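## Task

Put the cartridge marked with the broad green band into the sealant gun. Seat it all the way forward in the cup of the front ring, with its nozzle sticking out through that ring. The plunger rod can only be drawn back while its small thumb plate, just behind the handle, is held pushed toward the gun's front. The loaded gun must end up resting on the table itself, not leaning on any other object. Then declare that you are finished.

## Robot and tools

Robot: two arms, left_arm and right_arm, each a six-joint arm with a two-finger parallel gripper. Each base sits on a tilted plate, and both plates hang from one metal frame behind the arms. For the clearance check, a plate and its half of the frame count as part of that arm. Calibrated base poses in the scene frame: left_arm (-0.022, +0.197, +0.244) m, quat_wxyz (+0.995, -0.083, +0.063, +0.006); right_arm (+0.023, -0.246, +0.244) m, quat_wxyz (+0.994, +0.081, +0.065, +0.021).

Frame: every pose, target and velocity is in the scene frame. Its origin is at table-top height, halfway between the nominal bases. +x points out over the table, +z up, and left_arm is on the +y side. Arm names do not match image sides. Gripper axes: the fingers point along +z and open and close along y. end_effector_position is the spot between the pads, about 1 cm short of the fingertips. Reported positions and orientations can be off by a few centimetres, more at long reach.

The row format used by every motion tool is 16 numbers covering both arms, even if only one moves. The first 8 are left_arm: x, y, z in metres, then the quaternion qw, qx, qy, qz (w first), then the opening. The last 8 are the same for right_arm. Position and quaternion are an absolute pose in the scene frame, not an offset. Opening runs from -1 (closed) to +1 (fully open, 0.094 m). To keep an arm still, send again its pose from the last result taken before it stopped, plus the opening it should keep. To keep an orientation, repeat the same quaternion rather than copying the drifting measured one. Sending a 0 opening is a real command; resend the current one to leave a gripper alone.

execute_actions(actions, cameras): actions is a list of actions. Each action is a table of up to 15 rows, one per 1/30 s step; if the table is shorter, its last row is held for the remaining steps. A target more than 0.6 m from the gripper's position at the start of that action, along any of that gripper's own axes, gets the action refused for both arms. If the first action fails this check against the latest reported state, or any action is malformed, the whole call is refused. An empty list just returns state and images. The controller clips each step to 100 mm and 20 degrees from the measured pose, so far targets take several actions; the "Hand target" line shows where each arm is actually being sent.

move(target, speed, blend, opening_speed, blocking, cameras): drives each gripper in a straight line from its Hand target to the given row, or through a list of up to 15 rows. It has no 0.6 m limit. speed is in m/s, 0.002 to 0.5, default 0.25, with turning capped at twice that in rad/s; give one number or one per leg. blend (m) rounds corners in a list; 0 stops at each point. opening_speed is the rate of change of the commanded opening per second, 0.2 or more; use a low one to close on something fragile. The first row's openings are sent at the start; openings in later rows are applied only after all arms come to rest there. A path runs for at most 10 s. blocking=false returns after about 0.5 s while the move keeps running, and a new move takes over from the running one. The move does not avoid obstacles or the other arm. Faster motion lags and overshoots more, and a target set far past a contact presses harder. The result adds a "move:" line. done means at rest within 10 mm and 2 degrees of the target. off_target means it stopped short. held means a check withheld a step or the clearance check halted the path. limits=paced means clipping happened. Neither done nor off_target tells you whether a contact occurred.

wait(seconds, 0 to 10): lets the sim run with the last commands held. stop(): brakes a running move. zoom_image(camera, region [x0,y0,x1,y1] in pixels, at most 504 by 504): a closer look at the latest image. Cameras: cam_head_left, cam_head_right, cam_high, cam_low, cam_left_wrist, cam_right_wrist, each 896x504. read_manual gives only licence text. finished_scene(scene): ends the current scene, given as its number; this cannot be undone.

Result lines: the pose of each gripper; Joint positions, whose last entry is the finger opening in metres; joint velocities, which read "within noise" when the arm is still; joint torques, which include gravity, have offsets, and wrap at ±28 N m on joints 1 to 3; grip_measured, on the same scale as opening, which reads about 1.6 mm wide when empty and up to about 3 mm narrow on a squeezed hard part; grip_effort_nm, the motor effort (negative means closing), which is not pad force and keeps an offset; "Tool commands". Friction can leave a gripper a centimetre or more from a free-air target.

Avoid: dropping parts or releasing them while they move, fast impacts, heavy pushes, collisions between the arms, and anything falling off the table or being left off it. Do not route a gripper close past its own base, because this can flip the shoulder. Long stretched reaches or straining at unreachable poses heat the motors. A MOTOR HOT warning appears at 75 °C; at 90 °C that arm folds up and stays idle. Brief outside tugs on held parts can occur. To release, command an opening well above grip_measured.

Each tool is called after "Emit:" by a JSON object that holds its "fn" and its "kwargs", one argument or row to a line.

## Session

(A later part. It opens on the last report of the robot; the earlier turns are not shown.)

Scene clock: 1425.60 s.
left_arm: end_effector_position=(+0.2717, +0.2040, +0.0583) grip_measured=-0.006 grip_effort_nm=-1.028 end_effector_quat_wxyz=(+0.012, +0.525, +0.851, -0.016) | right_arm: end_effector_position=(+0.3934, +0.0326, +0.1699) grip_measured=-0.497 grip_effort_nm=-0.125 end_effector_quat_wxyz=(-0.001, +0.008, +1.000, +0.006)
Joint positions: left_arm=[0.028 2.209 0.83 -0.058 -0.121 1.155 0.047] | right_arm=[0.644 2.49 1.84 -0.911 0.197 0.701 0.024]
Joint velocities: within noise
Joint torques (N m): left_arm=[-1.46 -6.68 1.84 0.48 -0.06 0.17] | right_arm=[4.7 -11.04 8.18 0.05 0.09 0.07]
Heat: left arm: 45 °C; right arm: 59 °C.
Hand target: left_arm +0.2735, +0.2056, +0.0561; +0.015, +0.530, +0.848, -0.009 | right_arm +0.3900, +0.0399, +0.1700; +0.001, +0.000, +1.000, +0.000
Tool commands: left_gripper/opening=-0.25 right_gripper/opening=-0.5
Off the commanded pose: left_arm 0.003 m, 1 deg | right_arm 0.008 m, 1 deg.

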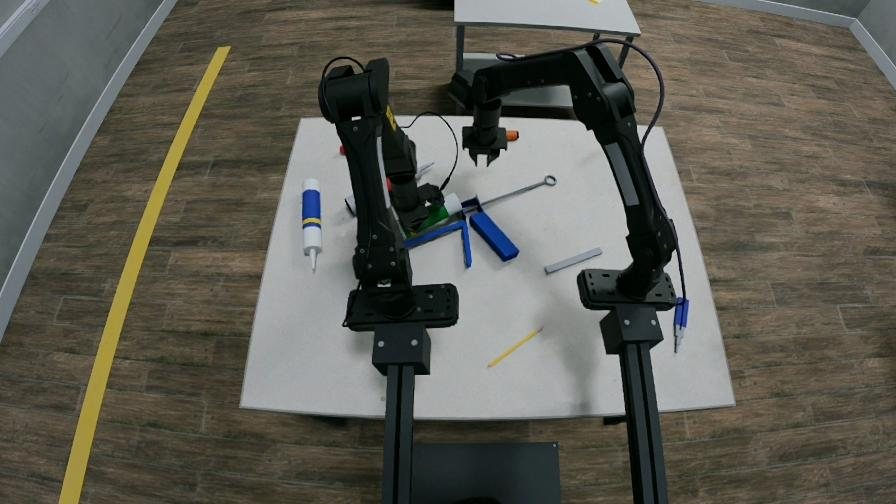

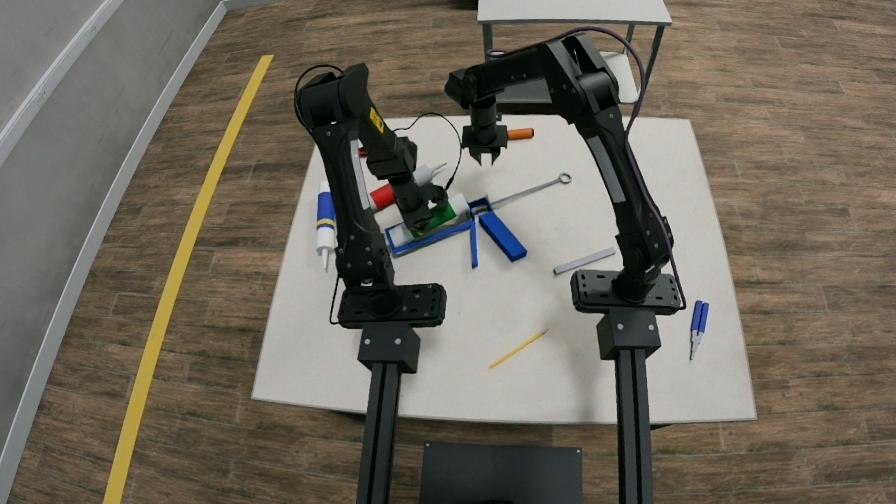

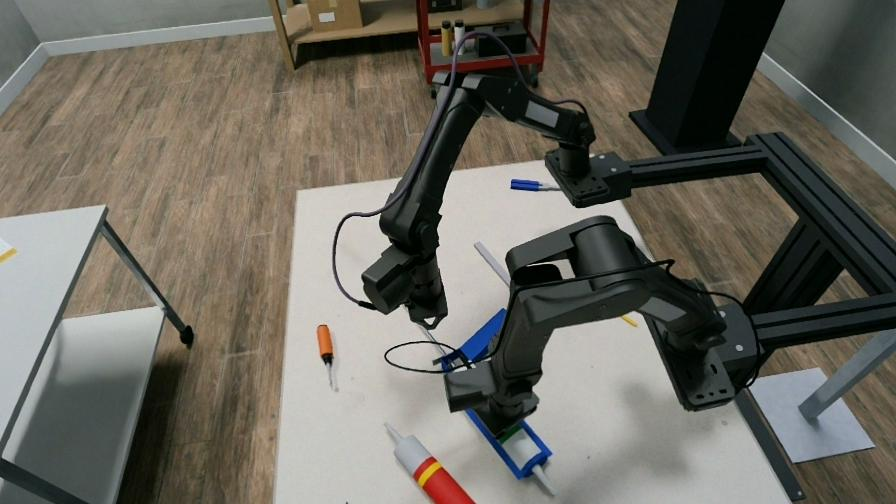

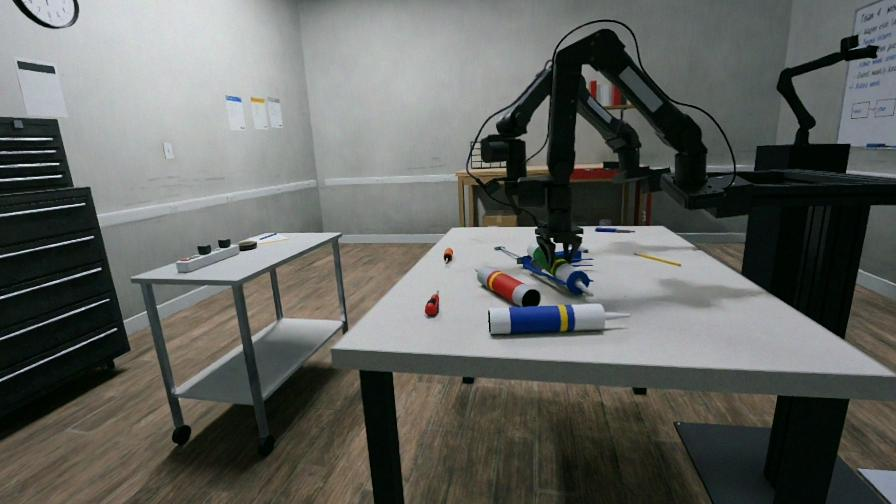

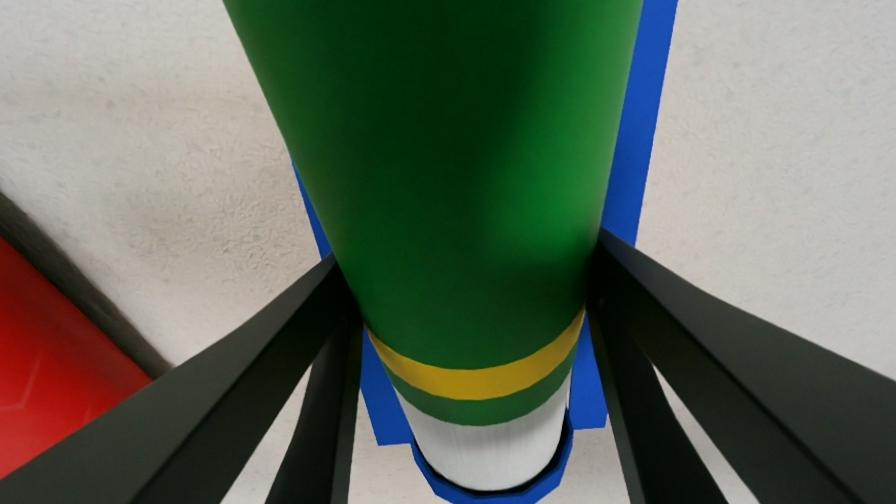

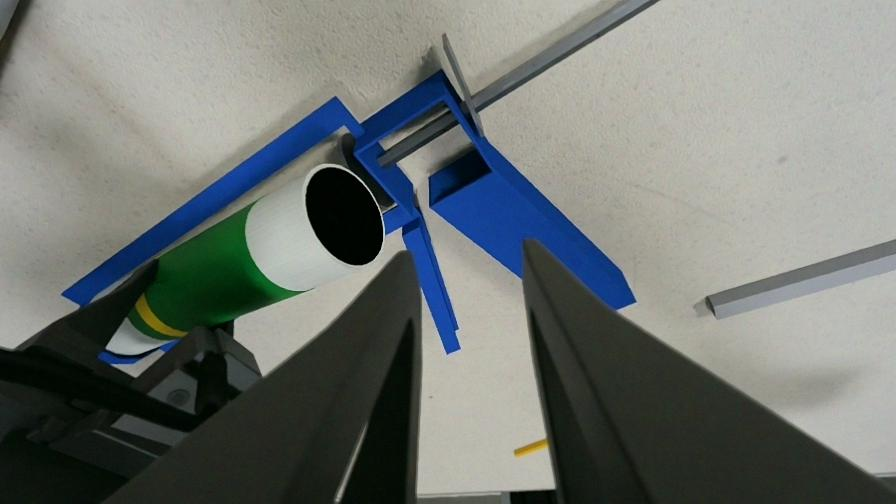

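Emit:
{"fn": "move", "kwargs": {
  "target": [0.2695,0.2045,0.057,0.0147,0.5374,0.8432,-0.0094,-0.25,0.39,0.04,0.17,0,0,1,0,-0.5],
  "speed": 0.03,
  "cameras": ["cam_left_wrist","cam_right_wrist","cam_head_right"]
}}

Emit:
{"fn": "zoom_image", "kwargs": {
  "camera": "cam_right_wrist",
  "region": [240, 90, 500, 310]
}}

Scene clock: 1469.10 s.
left_arm: end_effector_position=(+0.2711, +0.2043, +0.0574) grip_measured=-0.006 grip_effort_nm=-1.028 end_effector_quat_wxyz=(+0.015, +0.527, +0.850, -0.012) | right_arm: end_effector_position=(+0.3933, +0.0325, +0.1699) grip_measured=-0.497 grip_effort_nm=-0.125 end_effector_quat_wxyz=(-0.001, +0.008, +1.000, +0.006)
Joint positions: left_arm=[0.028 2.209 0.817 -0.034 -0.124 1.162 0.047] | right_arm=[0.644 2.49 1.84 -0.912 0.197 0.701 0.024]
Joint velocities: within noise
Joint torques (N m): left_arm=[-1.61 -7.12 1.39 0.34 0 0.27] | right_arm=[4.75 -10.96 8.18 0.07 0.11 0.07]
Heat: left arm: 42 °C; right arm: 60 °C.
Hand target: left_arm +0.2694, +0.2045, +0.0570; +0.014, +0.537, +0.843, -0.009 | right_arm +0.3900, +0.0398, +0.1700; +0.001, +0.000, +1.000, +0.000
Off the commanded pose: left_arm 0.002 m, 1 deg | right_arm 0.008 m, 1 deg.
move: done
Images, in order (width x height): cam_head_right 896x504, cam_left_wrist 896x504, cam_right_wrist 896x504.

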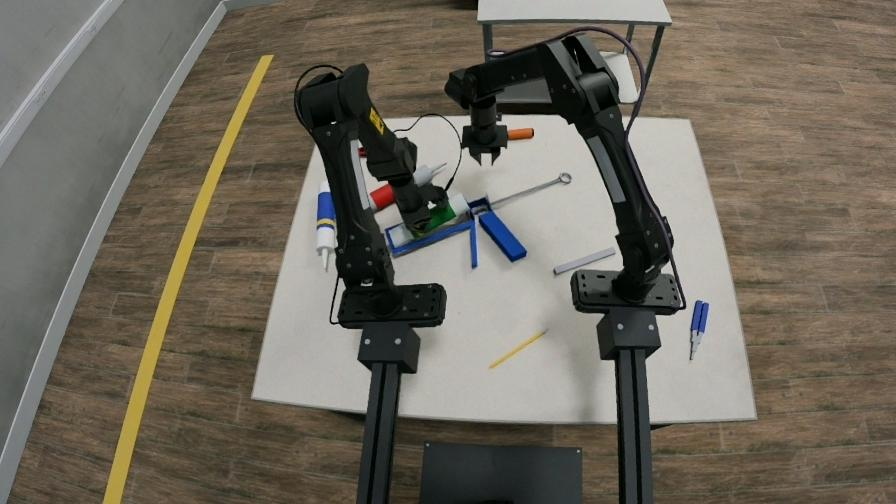

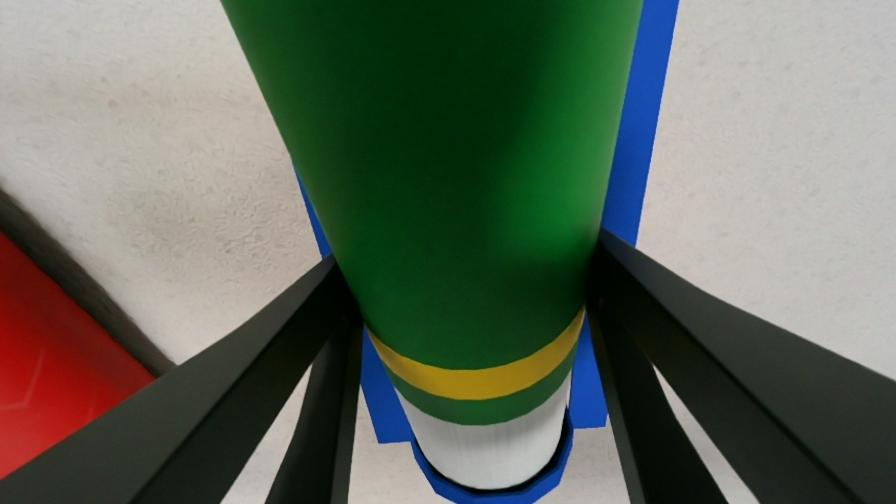

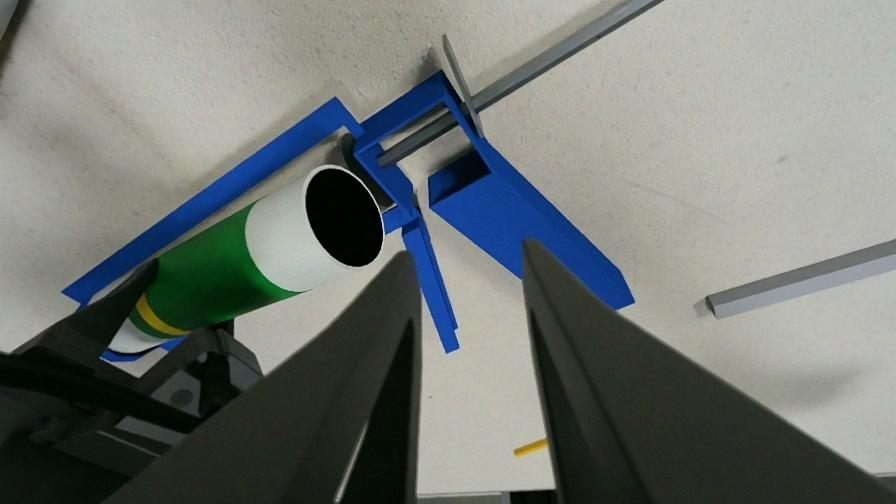

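Scaled by 1.938 from the camera's 896x504 image, which has a finer 1280x720 frame.

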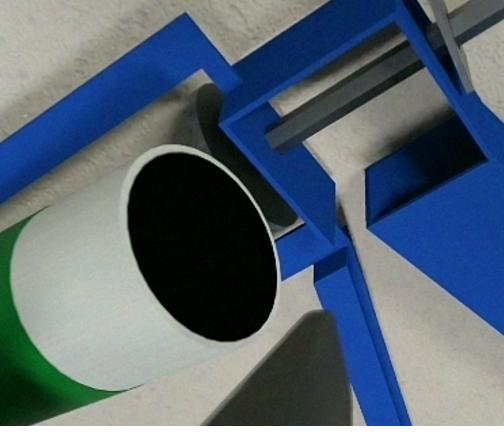

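Emit:
{"fn": "wait", "kwargs": {
  "seconds": 0.1
}}

Emit:
{"fn": "zoom_image", "kwargs": {
  "camera": "cam_low",
  "region": [560, 265, 600, 297]
}}

Emit:
{"fn": "zoom_image", "kwargs": {
  "camera": "cam_high",
  "region": [515, 445, 565, 500]
}}

Scene clock: 1488.43 s.
left_arm: end_effector_position=(+0.2712, +0.2043, +0.0574) grip_measured=-0.006 grip_effort_nm=-1.028 end_effector_quat_wxyz=(+0.015, +0.527, +0.850, -0.012) | right_arm: end_effector_position=(+0.3933, +0.0325, +0.1699) grip_measured=-0.497 grip_effort_nm=-0.125 end_effector_quat_wxyz=(-0.001, +0.008, +1.000, +0.006)
Joint positions: left_arm=[0.028 2.209 0.817 -0.034 -0.124 1.162 0.047] | right_arm=[0.644 2.49 1.84 -0.912 0.197 0.701 0.024]
Joint velocities: within noise
Joint torques (N m): left_arm=[-1.69 -7.16 1.36 0.38 -0.03 0.3] | right_arm=[4.77 -10.97 8.12 0.06 0.11 0.08]
Heat: left arm: 42 °C; right arm: 60 °C.
Hand target: left_arm +0.2695, +0.2045, +0.0570; +0.015, +0.537, +0.843, -0.009 | right_arm +0.3900, +0.0399, +0.1700; +0.001, +0.000, +1.000, +0.000
Tool commands: left_gripper/opening=-0.25 right_gripper/opening=-0.5
Off the commanded pose: left_arm 0.002 m, 1 deg | right_arm 0.008 m, 1 deg.
wait: 0.10 s; at rest from the start

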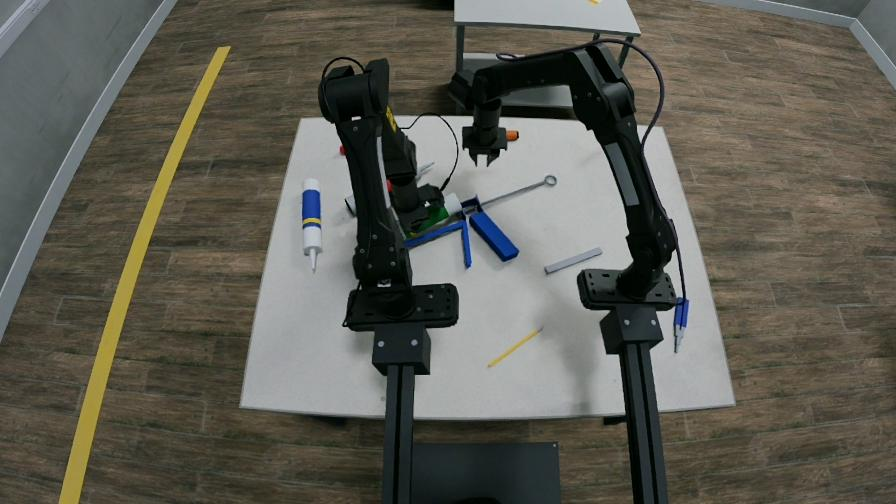

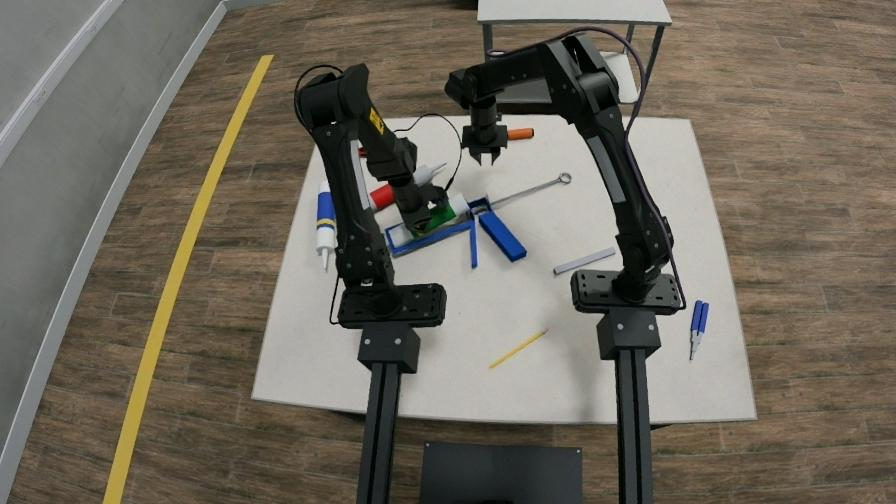

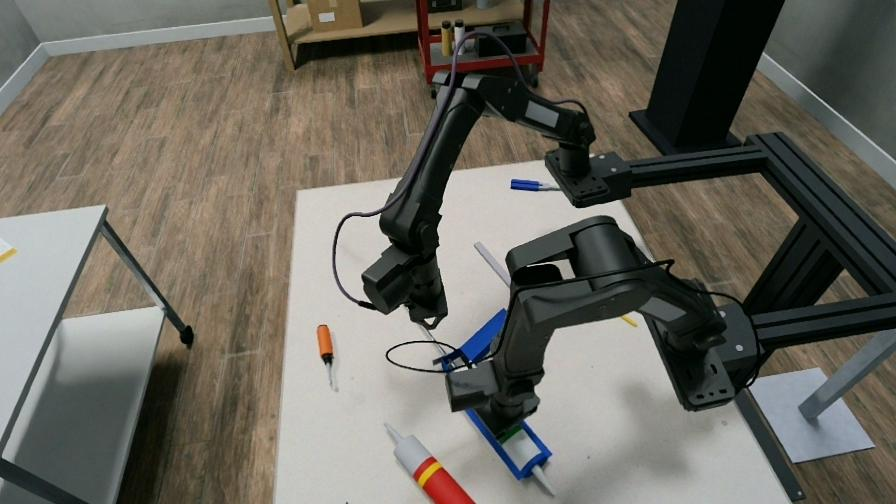

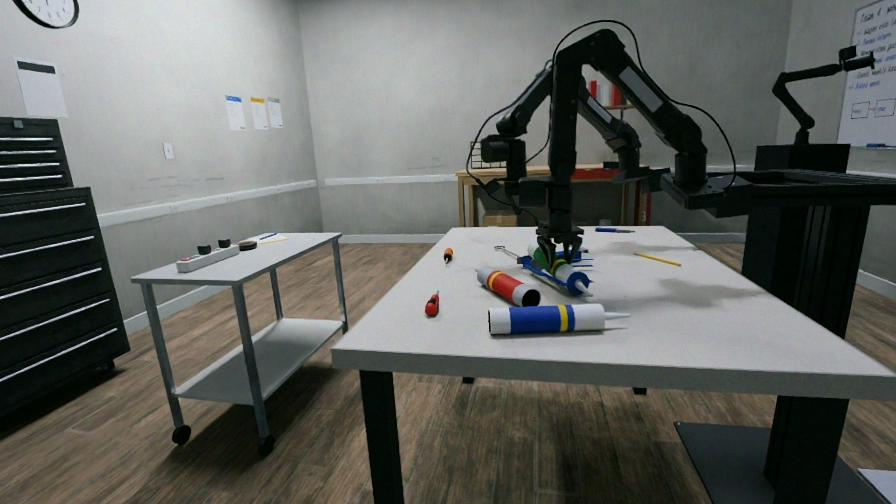

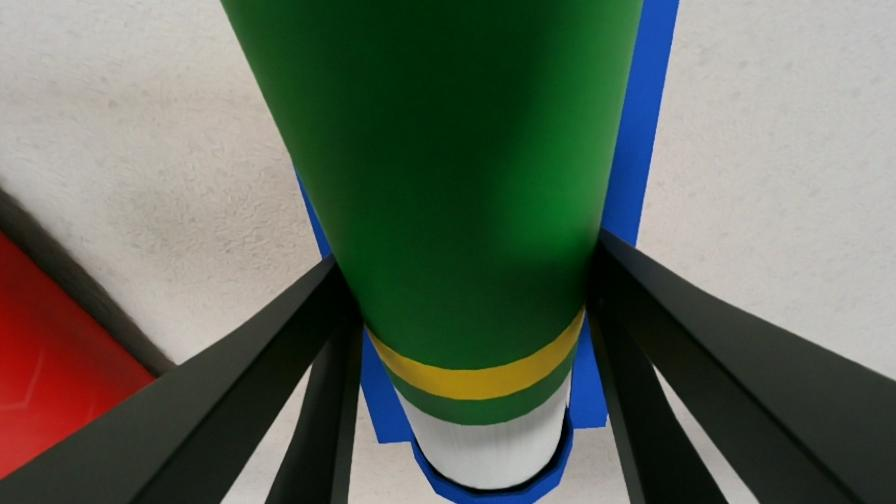

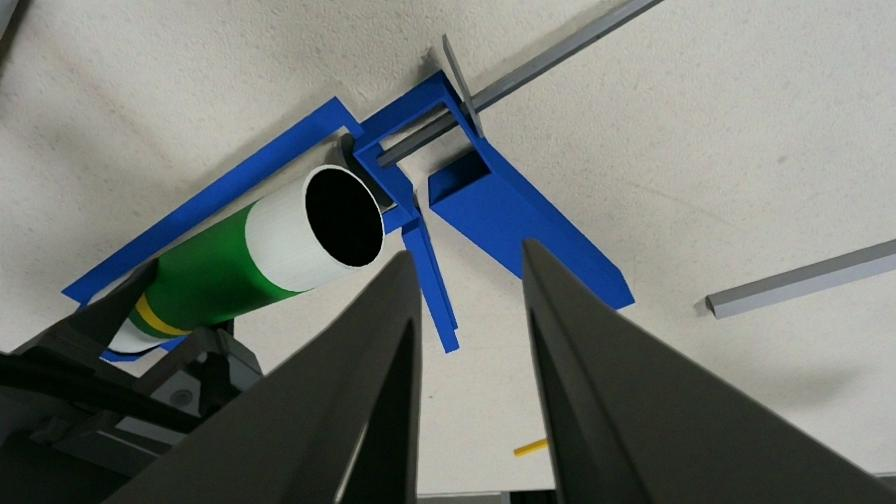

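Scaled by 12.600 from the camera's 896x504 image, which has a finer 1280x720 frame.

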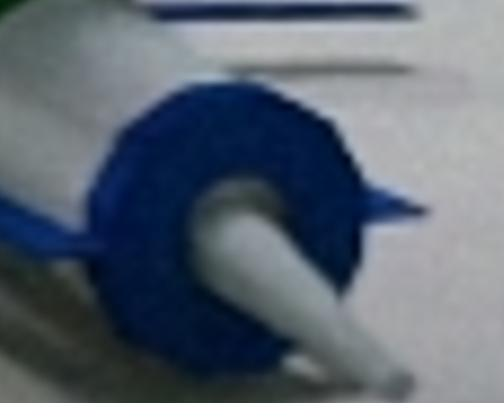

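Scaled by 9.164 from the camera's 896x504 image, which has a finer 1280x720 frame.

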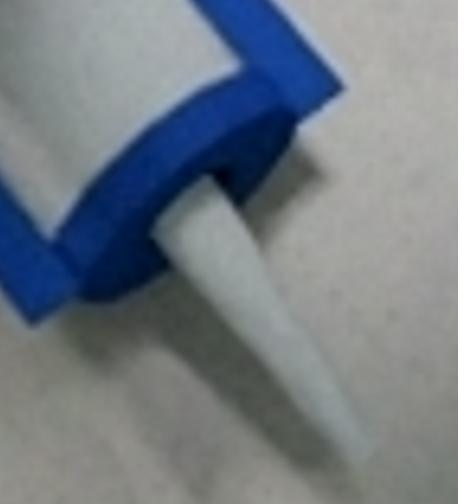

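Emit:
{"fn": "move", "kwargs": {
  "target": [0.266,0.203,0.0605,0.0147,0.5374,0.8432,-0.0094,-0.25,0.39,0.04,0.17,0,0,1,0,-0.5],
  "speed": 0.03,
  "cameras": ["cam_left_wrist","cam_right_wrist","cam_low","cam_high"]
}}

Emit:
{"fn": "zoom_image", "kwargs": {
  "camera": "cam_low",
  "region": [560, 265, 600, 297]
}}

Emit:
{"fn": "zoom_image", "kwargs": {
  "camera": "cam_high",
  "region": [515, 445, 565, 500]
}}

Emit:
{"fn": "zoom_image", "kwargs": {
  "camera": "cam_right_wrist",
  "region": [240, 90, 500, 310]
}}

Scene clock: 1494.97 s.
left_arm: end_effector_position=(+0.2693, +0.2043, +0.0564) grip_measured=-0.006 grip_effort_nm=-1.028 end_effector_quat_wxyz=(+0.018, +0.527, +0.850, -0.010) | right_arm: end_effector_position=(+0.3932, +0.0325, +0.1699) grip_measured=-0.497 grip_effort_nm=-0.125 end_effector_quat_wxyz=(-0.001, +0.008, +1.000, +0.006)
Joint positions: left_arm=[0.028 2.209 0.802 -0.013 -0.125 1.162 0.047] | right_arm=[0.644 2.49 1.84 -0.912 0.197 0.701 0.024]
Joint velocities: within noise
Joint torques (N m): left_arm=[-2.32 -8.35 1.01 0.19 -0.05 0.23] | right_arm=[4.75 -10.97 8.18 0.05 0.11 0.07]
Heat: left arm: 41 °C; right arm: 60 °C.
Hand target: left_arm +0.2660, +0.2030, +0.0603; +0.015, +0.537, +0.843, -0.009 | right_arm +0.3900, +0.0398, +0.1700; +0.000, +0.000, +1.000, +0.000
Off the commanded pose: left_arm 0.005 m, 1 deg | right_arm 0.008 m, 1 deg.
move: done
Images, in order (width x height): cam_high 896x504, cam_low 896x504, cam_left_wrist 896x504, cam_right_wrist 896x504.

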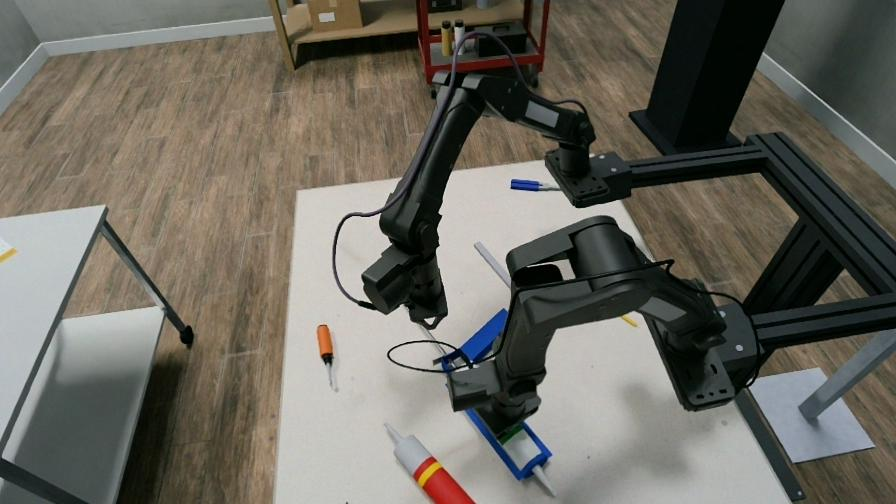

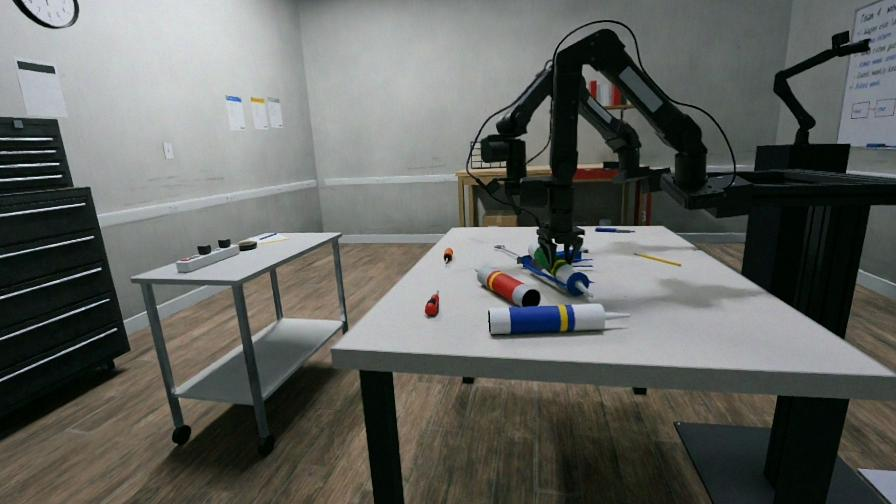

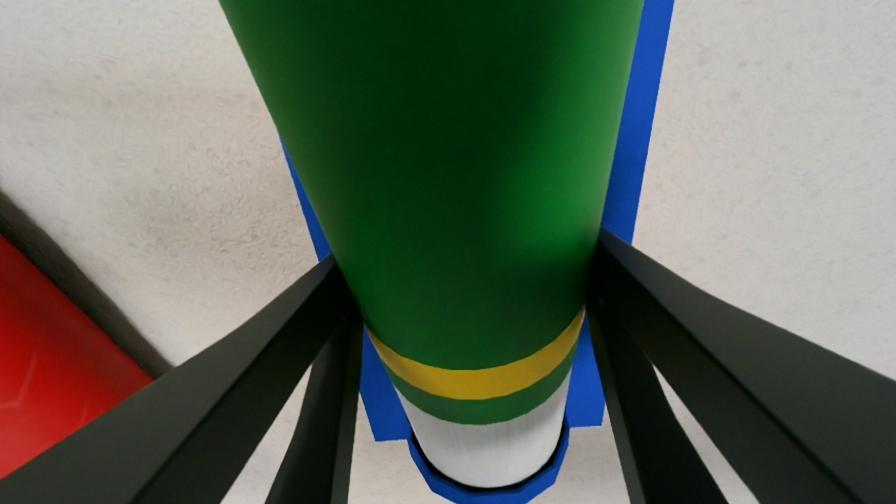

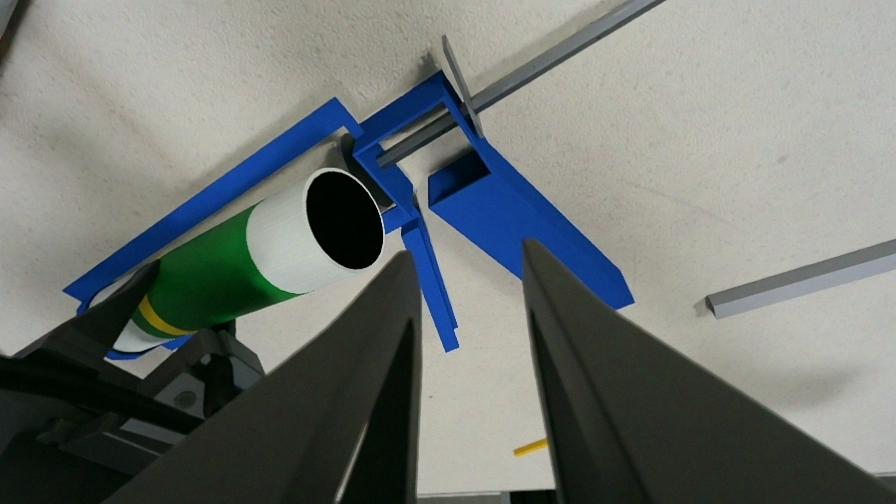

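Scaled by 12.600 from the camera's 896x504 image, which has a finer 1280x720 frame.

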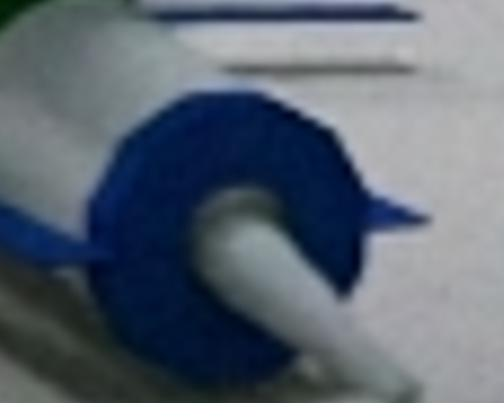

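Scaled by 9.164 from the camera's 896x504 image, which has a finer 1280x720 frame.

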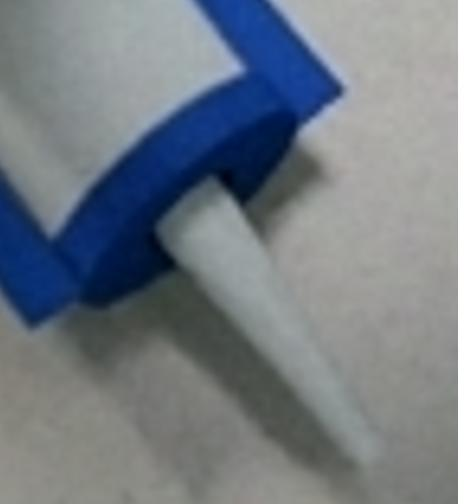

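Scaled by 1.938 from the camera's 896x504 image, which has a finer 1280x720 frame.

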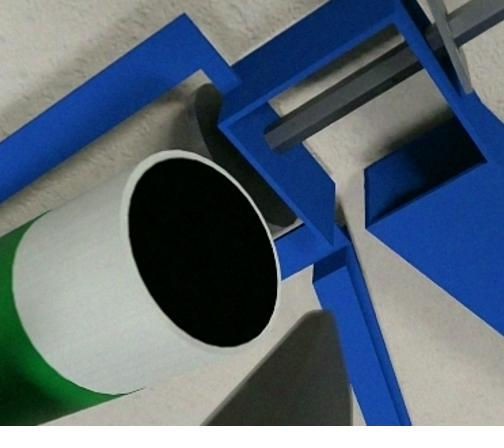

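Emit:
{"fn": "move", "kwargs": {
  "target": [0.2655,0.203,0.0625,0.0146,0.552,0.8338,-0.0096,-0.25,0.39,0.04,0.17,0,0,1,0,-0.5],
  "speed": 0.03,
  "cameras": ["cam_left_wrist","cam_right_wrist","cam_low","cam_high"]
}}

Emit:
{"fn": "zoom_image", "kwargs": {
  "camera": "cam_low",
  "region": [560, 265, 600, 297]
}}

Emit:
{"fn": "zoom_image", "kwargs": {
  "camera": "cam_high",
  "region": [515, 445, 565, 500]
}}

Emit:
{"fn": "zoom_image", "kwargs": {
  "camera": "cam_right_wrist",
  "region": [240, 90, 500, 310]
}}

Scene clock: 1501.60 s.
left_arm: end_effector_position=(+0.2677, +0.2041, +0.0561) grip_measured=-0.006 grip_effort_nm=-1.033 end_effector_quat_wxyz=(+0.017, +0.539, +0.842, -0.010) | right_arm: end_effector_position=(+0.3932, +0.0325, +0.1699) grip_measured=-0.497 grip_effort_nm=-0.125 end_effector_quat_wxyz=(-0.001, +0.008, +1.000, +0.006)
Joint positions: left_arm=[0.028 2.209 0.799 -0.012 -0.125 1.191 0.047] | right_arm=[0.644 2.49 1.84 -0.912 0.197 0.701 0.024]
Joint velocities: within noise
Joint torques (N m): left_arm=[-2.43 -9.02 0.92 0.11 -0.05 0.25] | right_arm=[4.72 -11.02 8.16 0.05 0.12 0.06]
Heat: left arm: 42 °C; right arm: 60 °C.
Hand target: left_arm +0.2656, +0.2031, +0.0622; +0.015, +0.552, +0.834, -0.009 | right_arm +0.3900, +0.0399, +0.1700; +0.001, +0.000, +1.000, +0.000
Off the commanded pose: left_arm 0.007 m, 2 deg | right_arm 0.008 m, 1 deg.
move: done
Images, in order (width x height): cam_high 896x504, cam_low 896x504, cam_left_wrist 896x504, cam_right_wrist 896x504.

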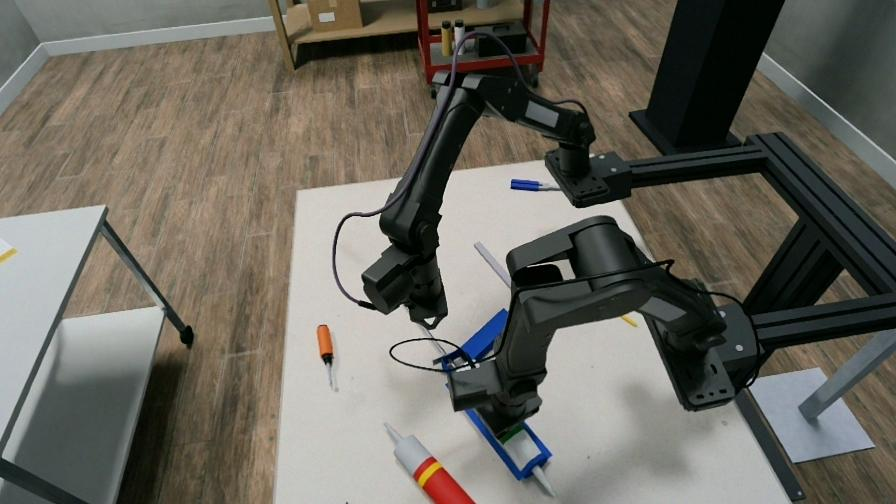

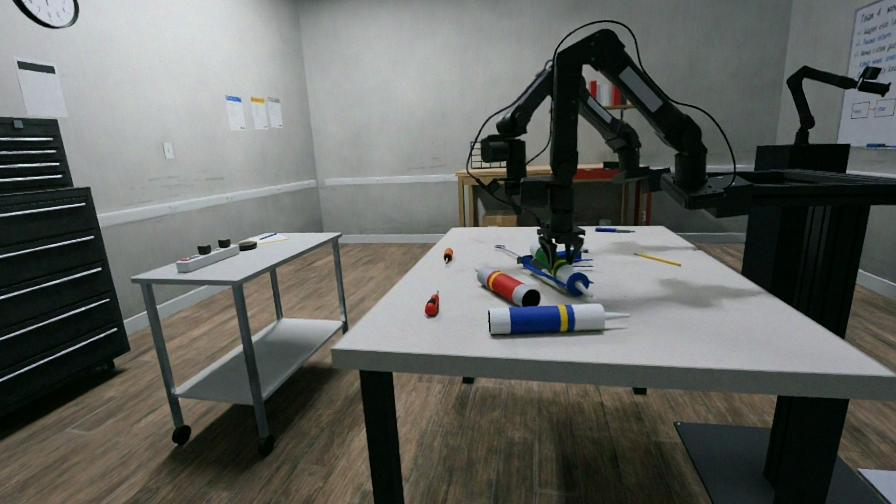

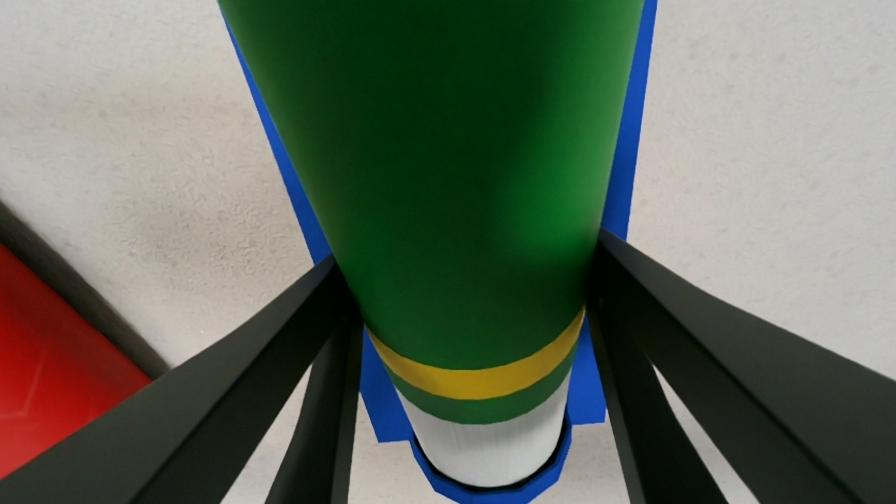

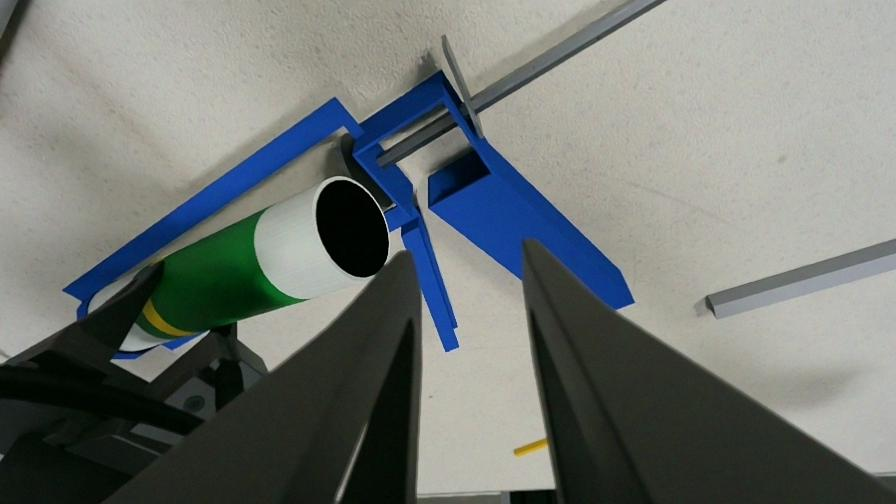

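Scaled by 12.600 from the camera's 896x504 image, which has a finer 1280x720 frame.

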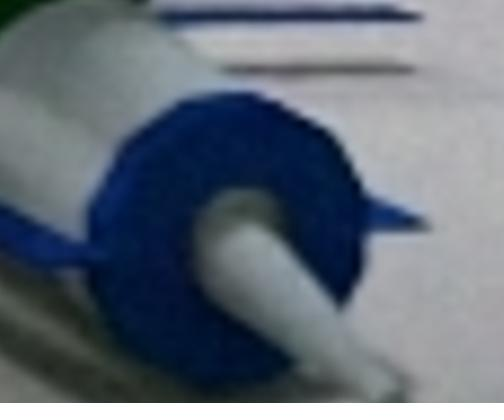

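Scaled by 9.164 from the camera's 896x504 image, which has a finer 1280x720 frame.

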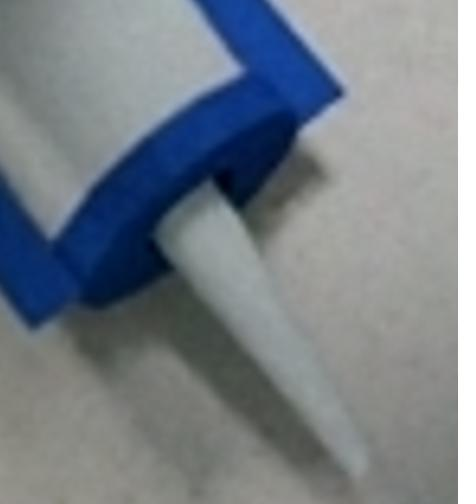

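Scaled by 1.938 from the camera's 896x504 image, which has a finer 1280x720 frame.

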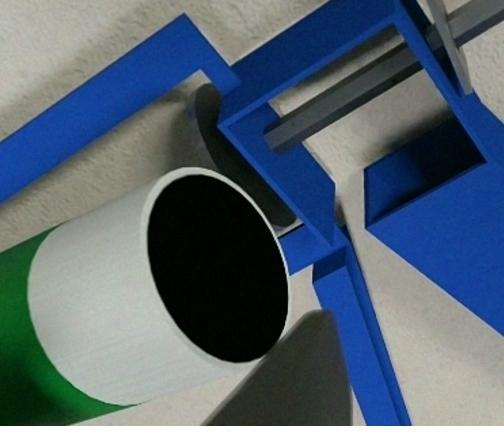

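Emit:
{"fn": "move", "kwargs": {
  "target": [0.2617,0.212,0.0625,0.0146,0.549,0.8355,-0.0096,-0.25,0.39,0.04,0.17,0,0,1,0,-0.5],
  "speed": 0.03,
  "cameras": ["cam_left_wrist","cam_right_wrist","cam_low","cam_high"]
}}

Emit:
{"fn": "zoom_image", "kwargs": {
  "camera": "cam_low",
  "region": [560, 265, 600, 297]
}}

Emit:
{"fn": "zoom_image", "kwargs": {
  "camera": "cam_right_wrist",
  "region": [240, 90, 500, 310]
}}

Emit:
{"fn": "zoom_image", "kwargs": {
  "camera": "cam_left_wrist",
  "region": [360, 370, 640, 504]
}}

Scene clock: 1507.80 s.
left_arm: end_effector_position=(+0.2595, +0.2041, +0.0546) grip_measured=-0.006 grip_effort_nm=-1.033 end_effector_quat_wxyz=(+0.015, +0.548, +0.836, -0.021) | right_arm: end_effector_position=(+0.3932, +0.0324, +0.1699) grip_measured=-0.497 grip_effort_nm=-0.129 end_effector_quat_wxyz=(-0.001, +0.008, +1.000, +0.006)
Joint positions: left_arm=[0.039 2.209 0.78 -0.008 -0.109 1.22 0.047] | right_arm=[0.644 2.49 1.84 -0.913 0.197 0.701 0.024]
Joint velocities: within noise
Joint torques (N m): left_arm=[-0.51 -9.66 0.9 0.16 -0.14 0.22] | right_arm=[4.71 -10.96 8.13 0.06 0.11 0.06]
Heat: left arm: 42 °C; right arm: 60 °C.
Hand target: left_arm +0.2616, +0.2118, +0.0620; +0.014, +0.549, +0.836, -0.010 | right_arm +0.3899, +0.0398, +0.1700; +0.000, +0.000, +1.000, +0.000
Off the commanded pose: left_arm 0.011 m, 1 deg | right_arm 0.008 m, 1 deg.
move: off_target (left_arm)
Images, in order (width x height): cam_high 896x504, cam_low 896x504, cam_left_wrist 896x504, cam_right_wrist 896x504.

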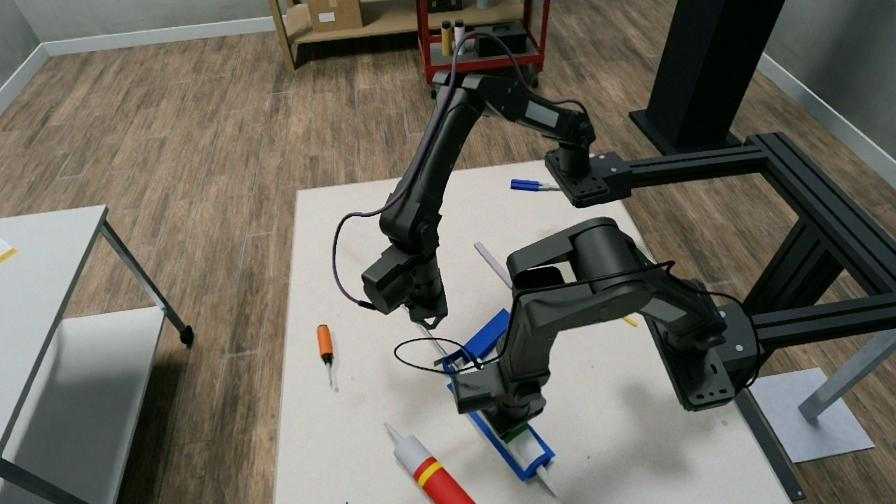

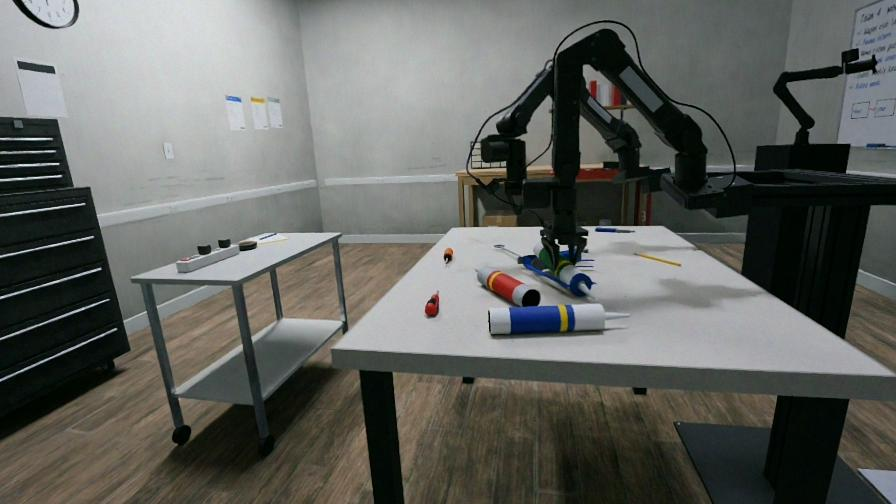

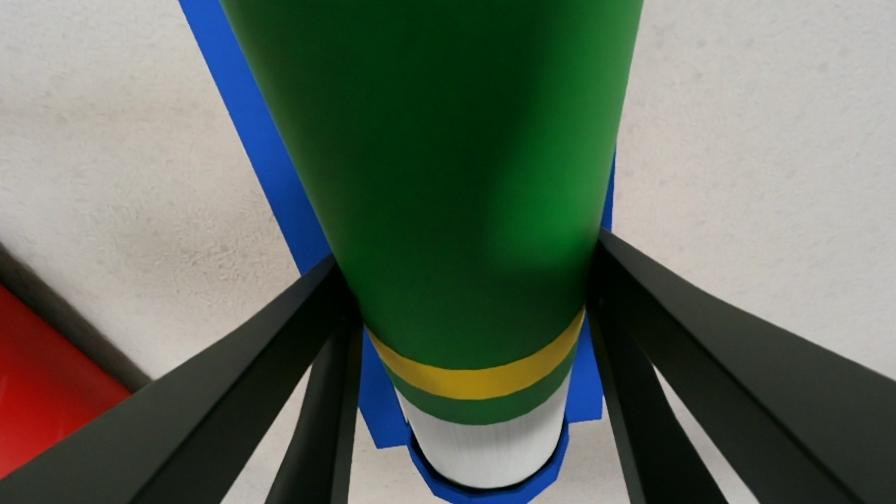

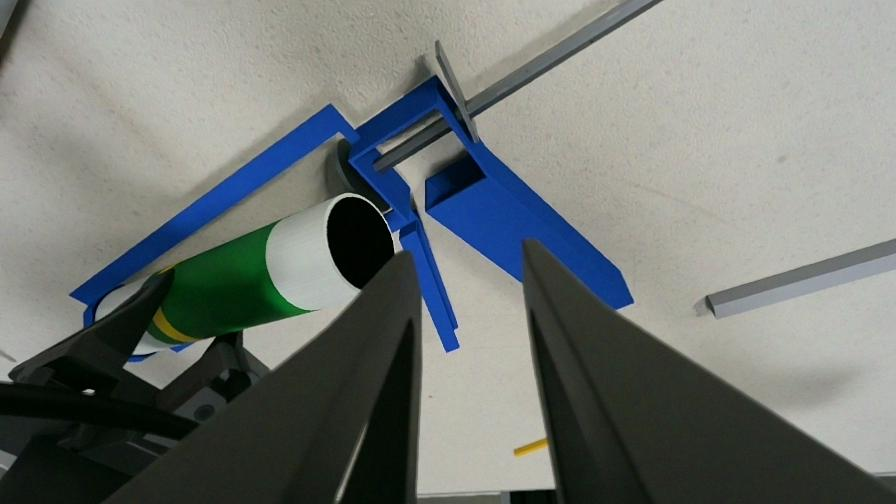

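Scaled by 12.600 from the camera's 896x504 image, which has a finer 1280x720 frame.

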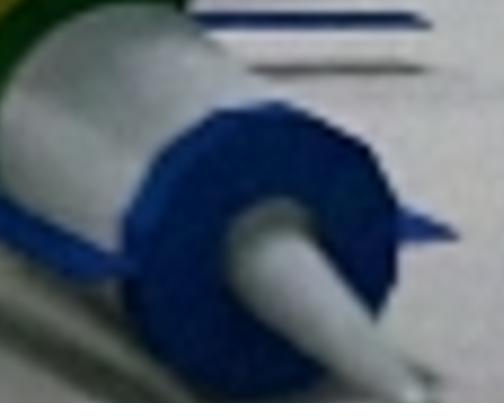

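Scaled by 1.938 from the camera's 896x504 image, which has a finer 1280x720 frame.

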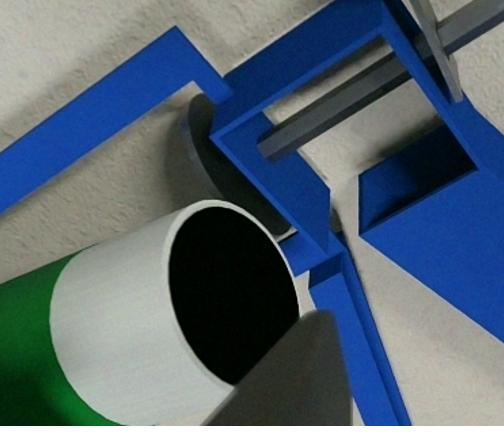

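Scaled by 1.800 from the camera's 896x504 image, which has a finer 1280x720 frame.

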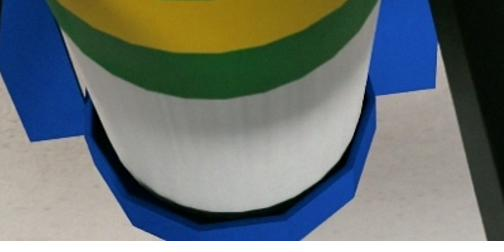

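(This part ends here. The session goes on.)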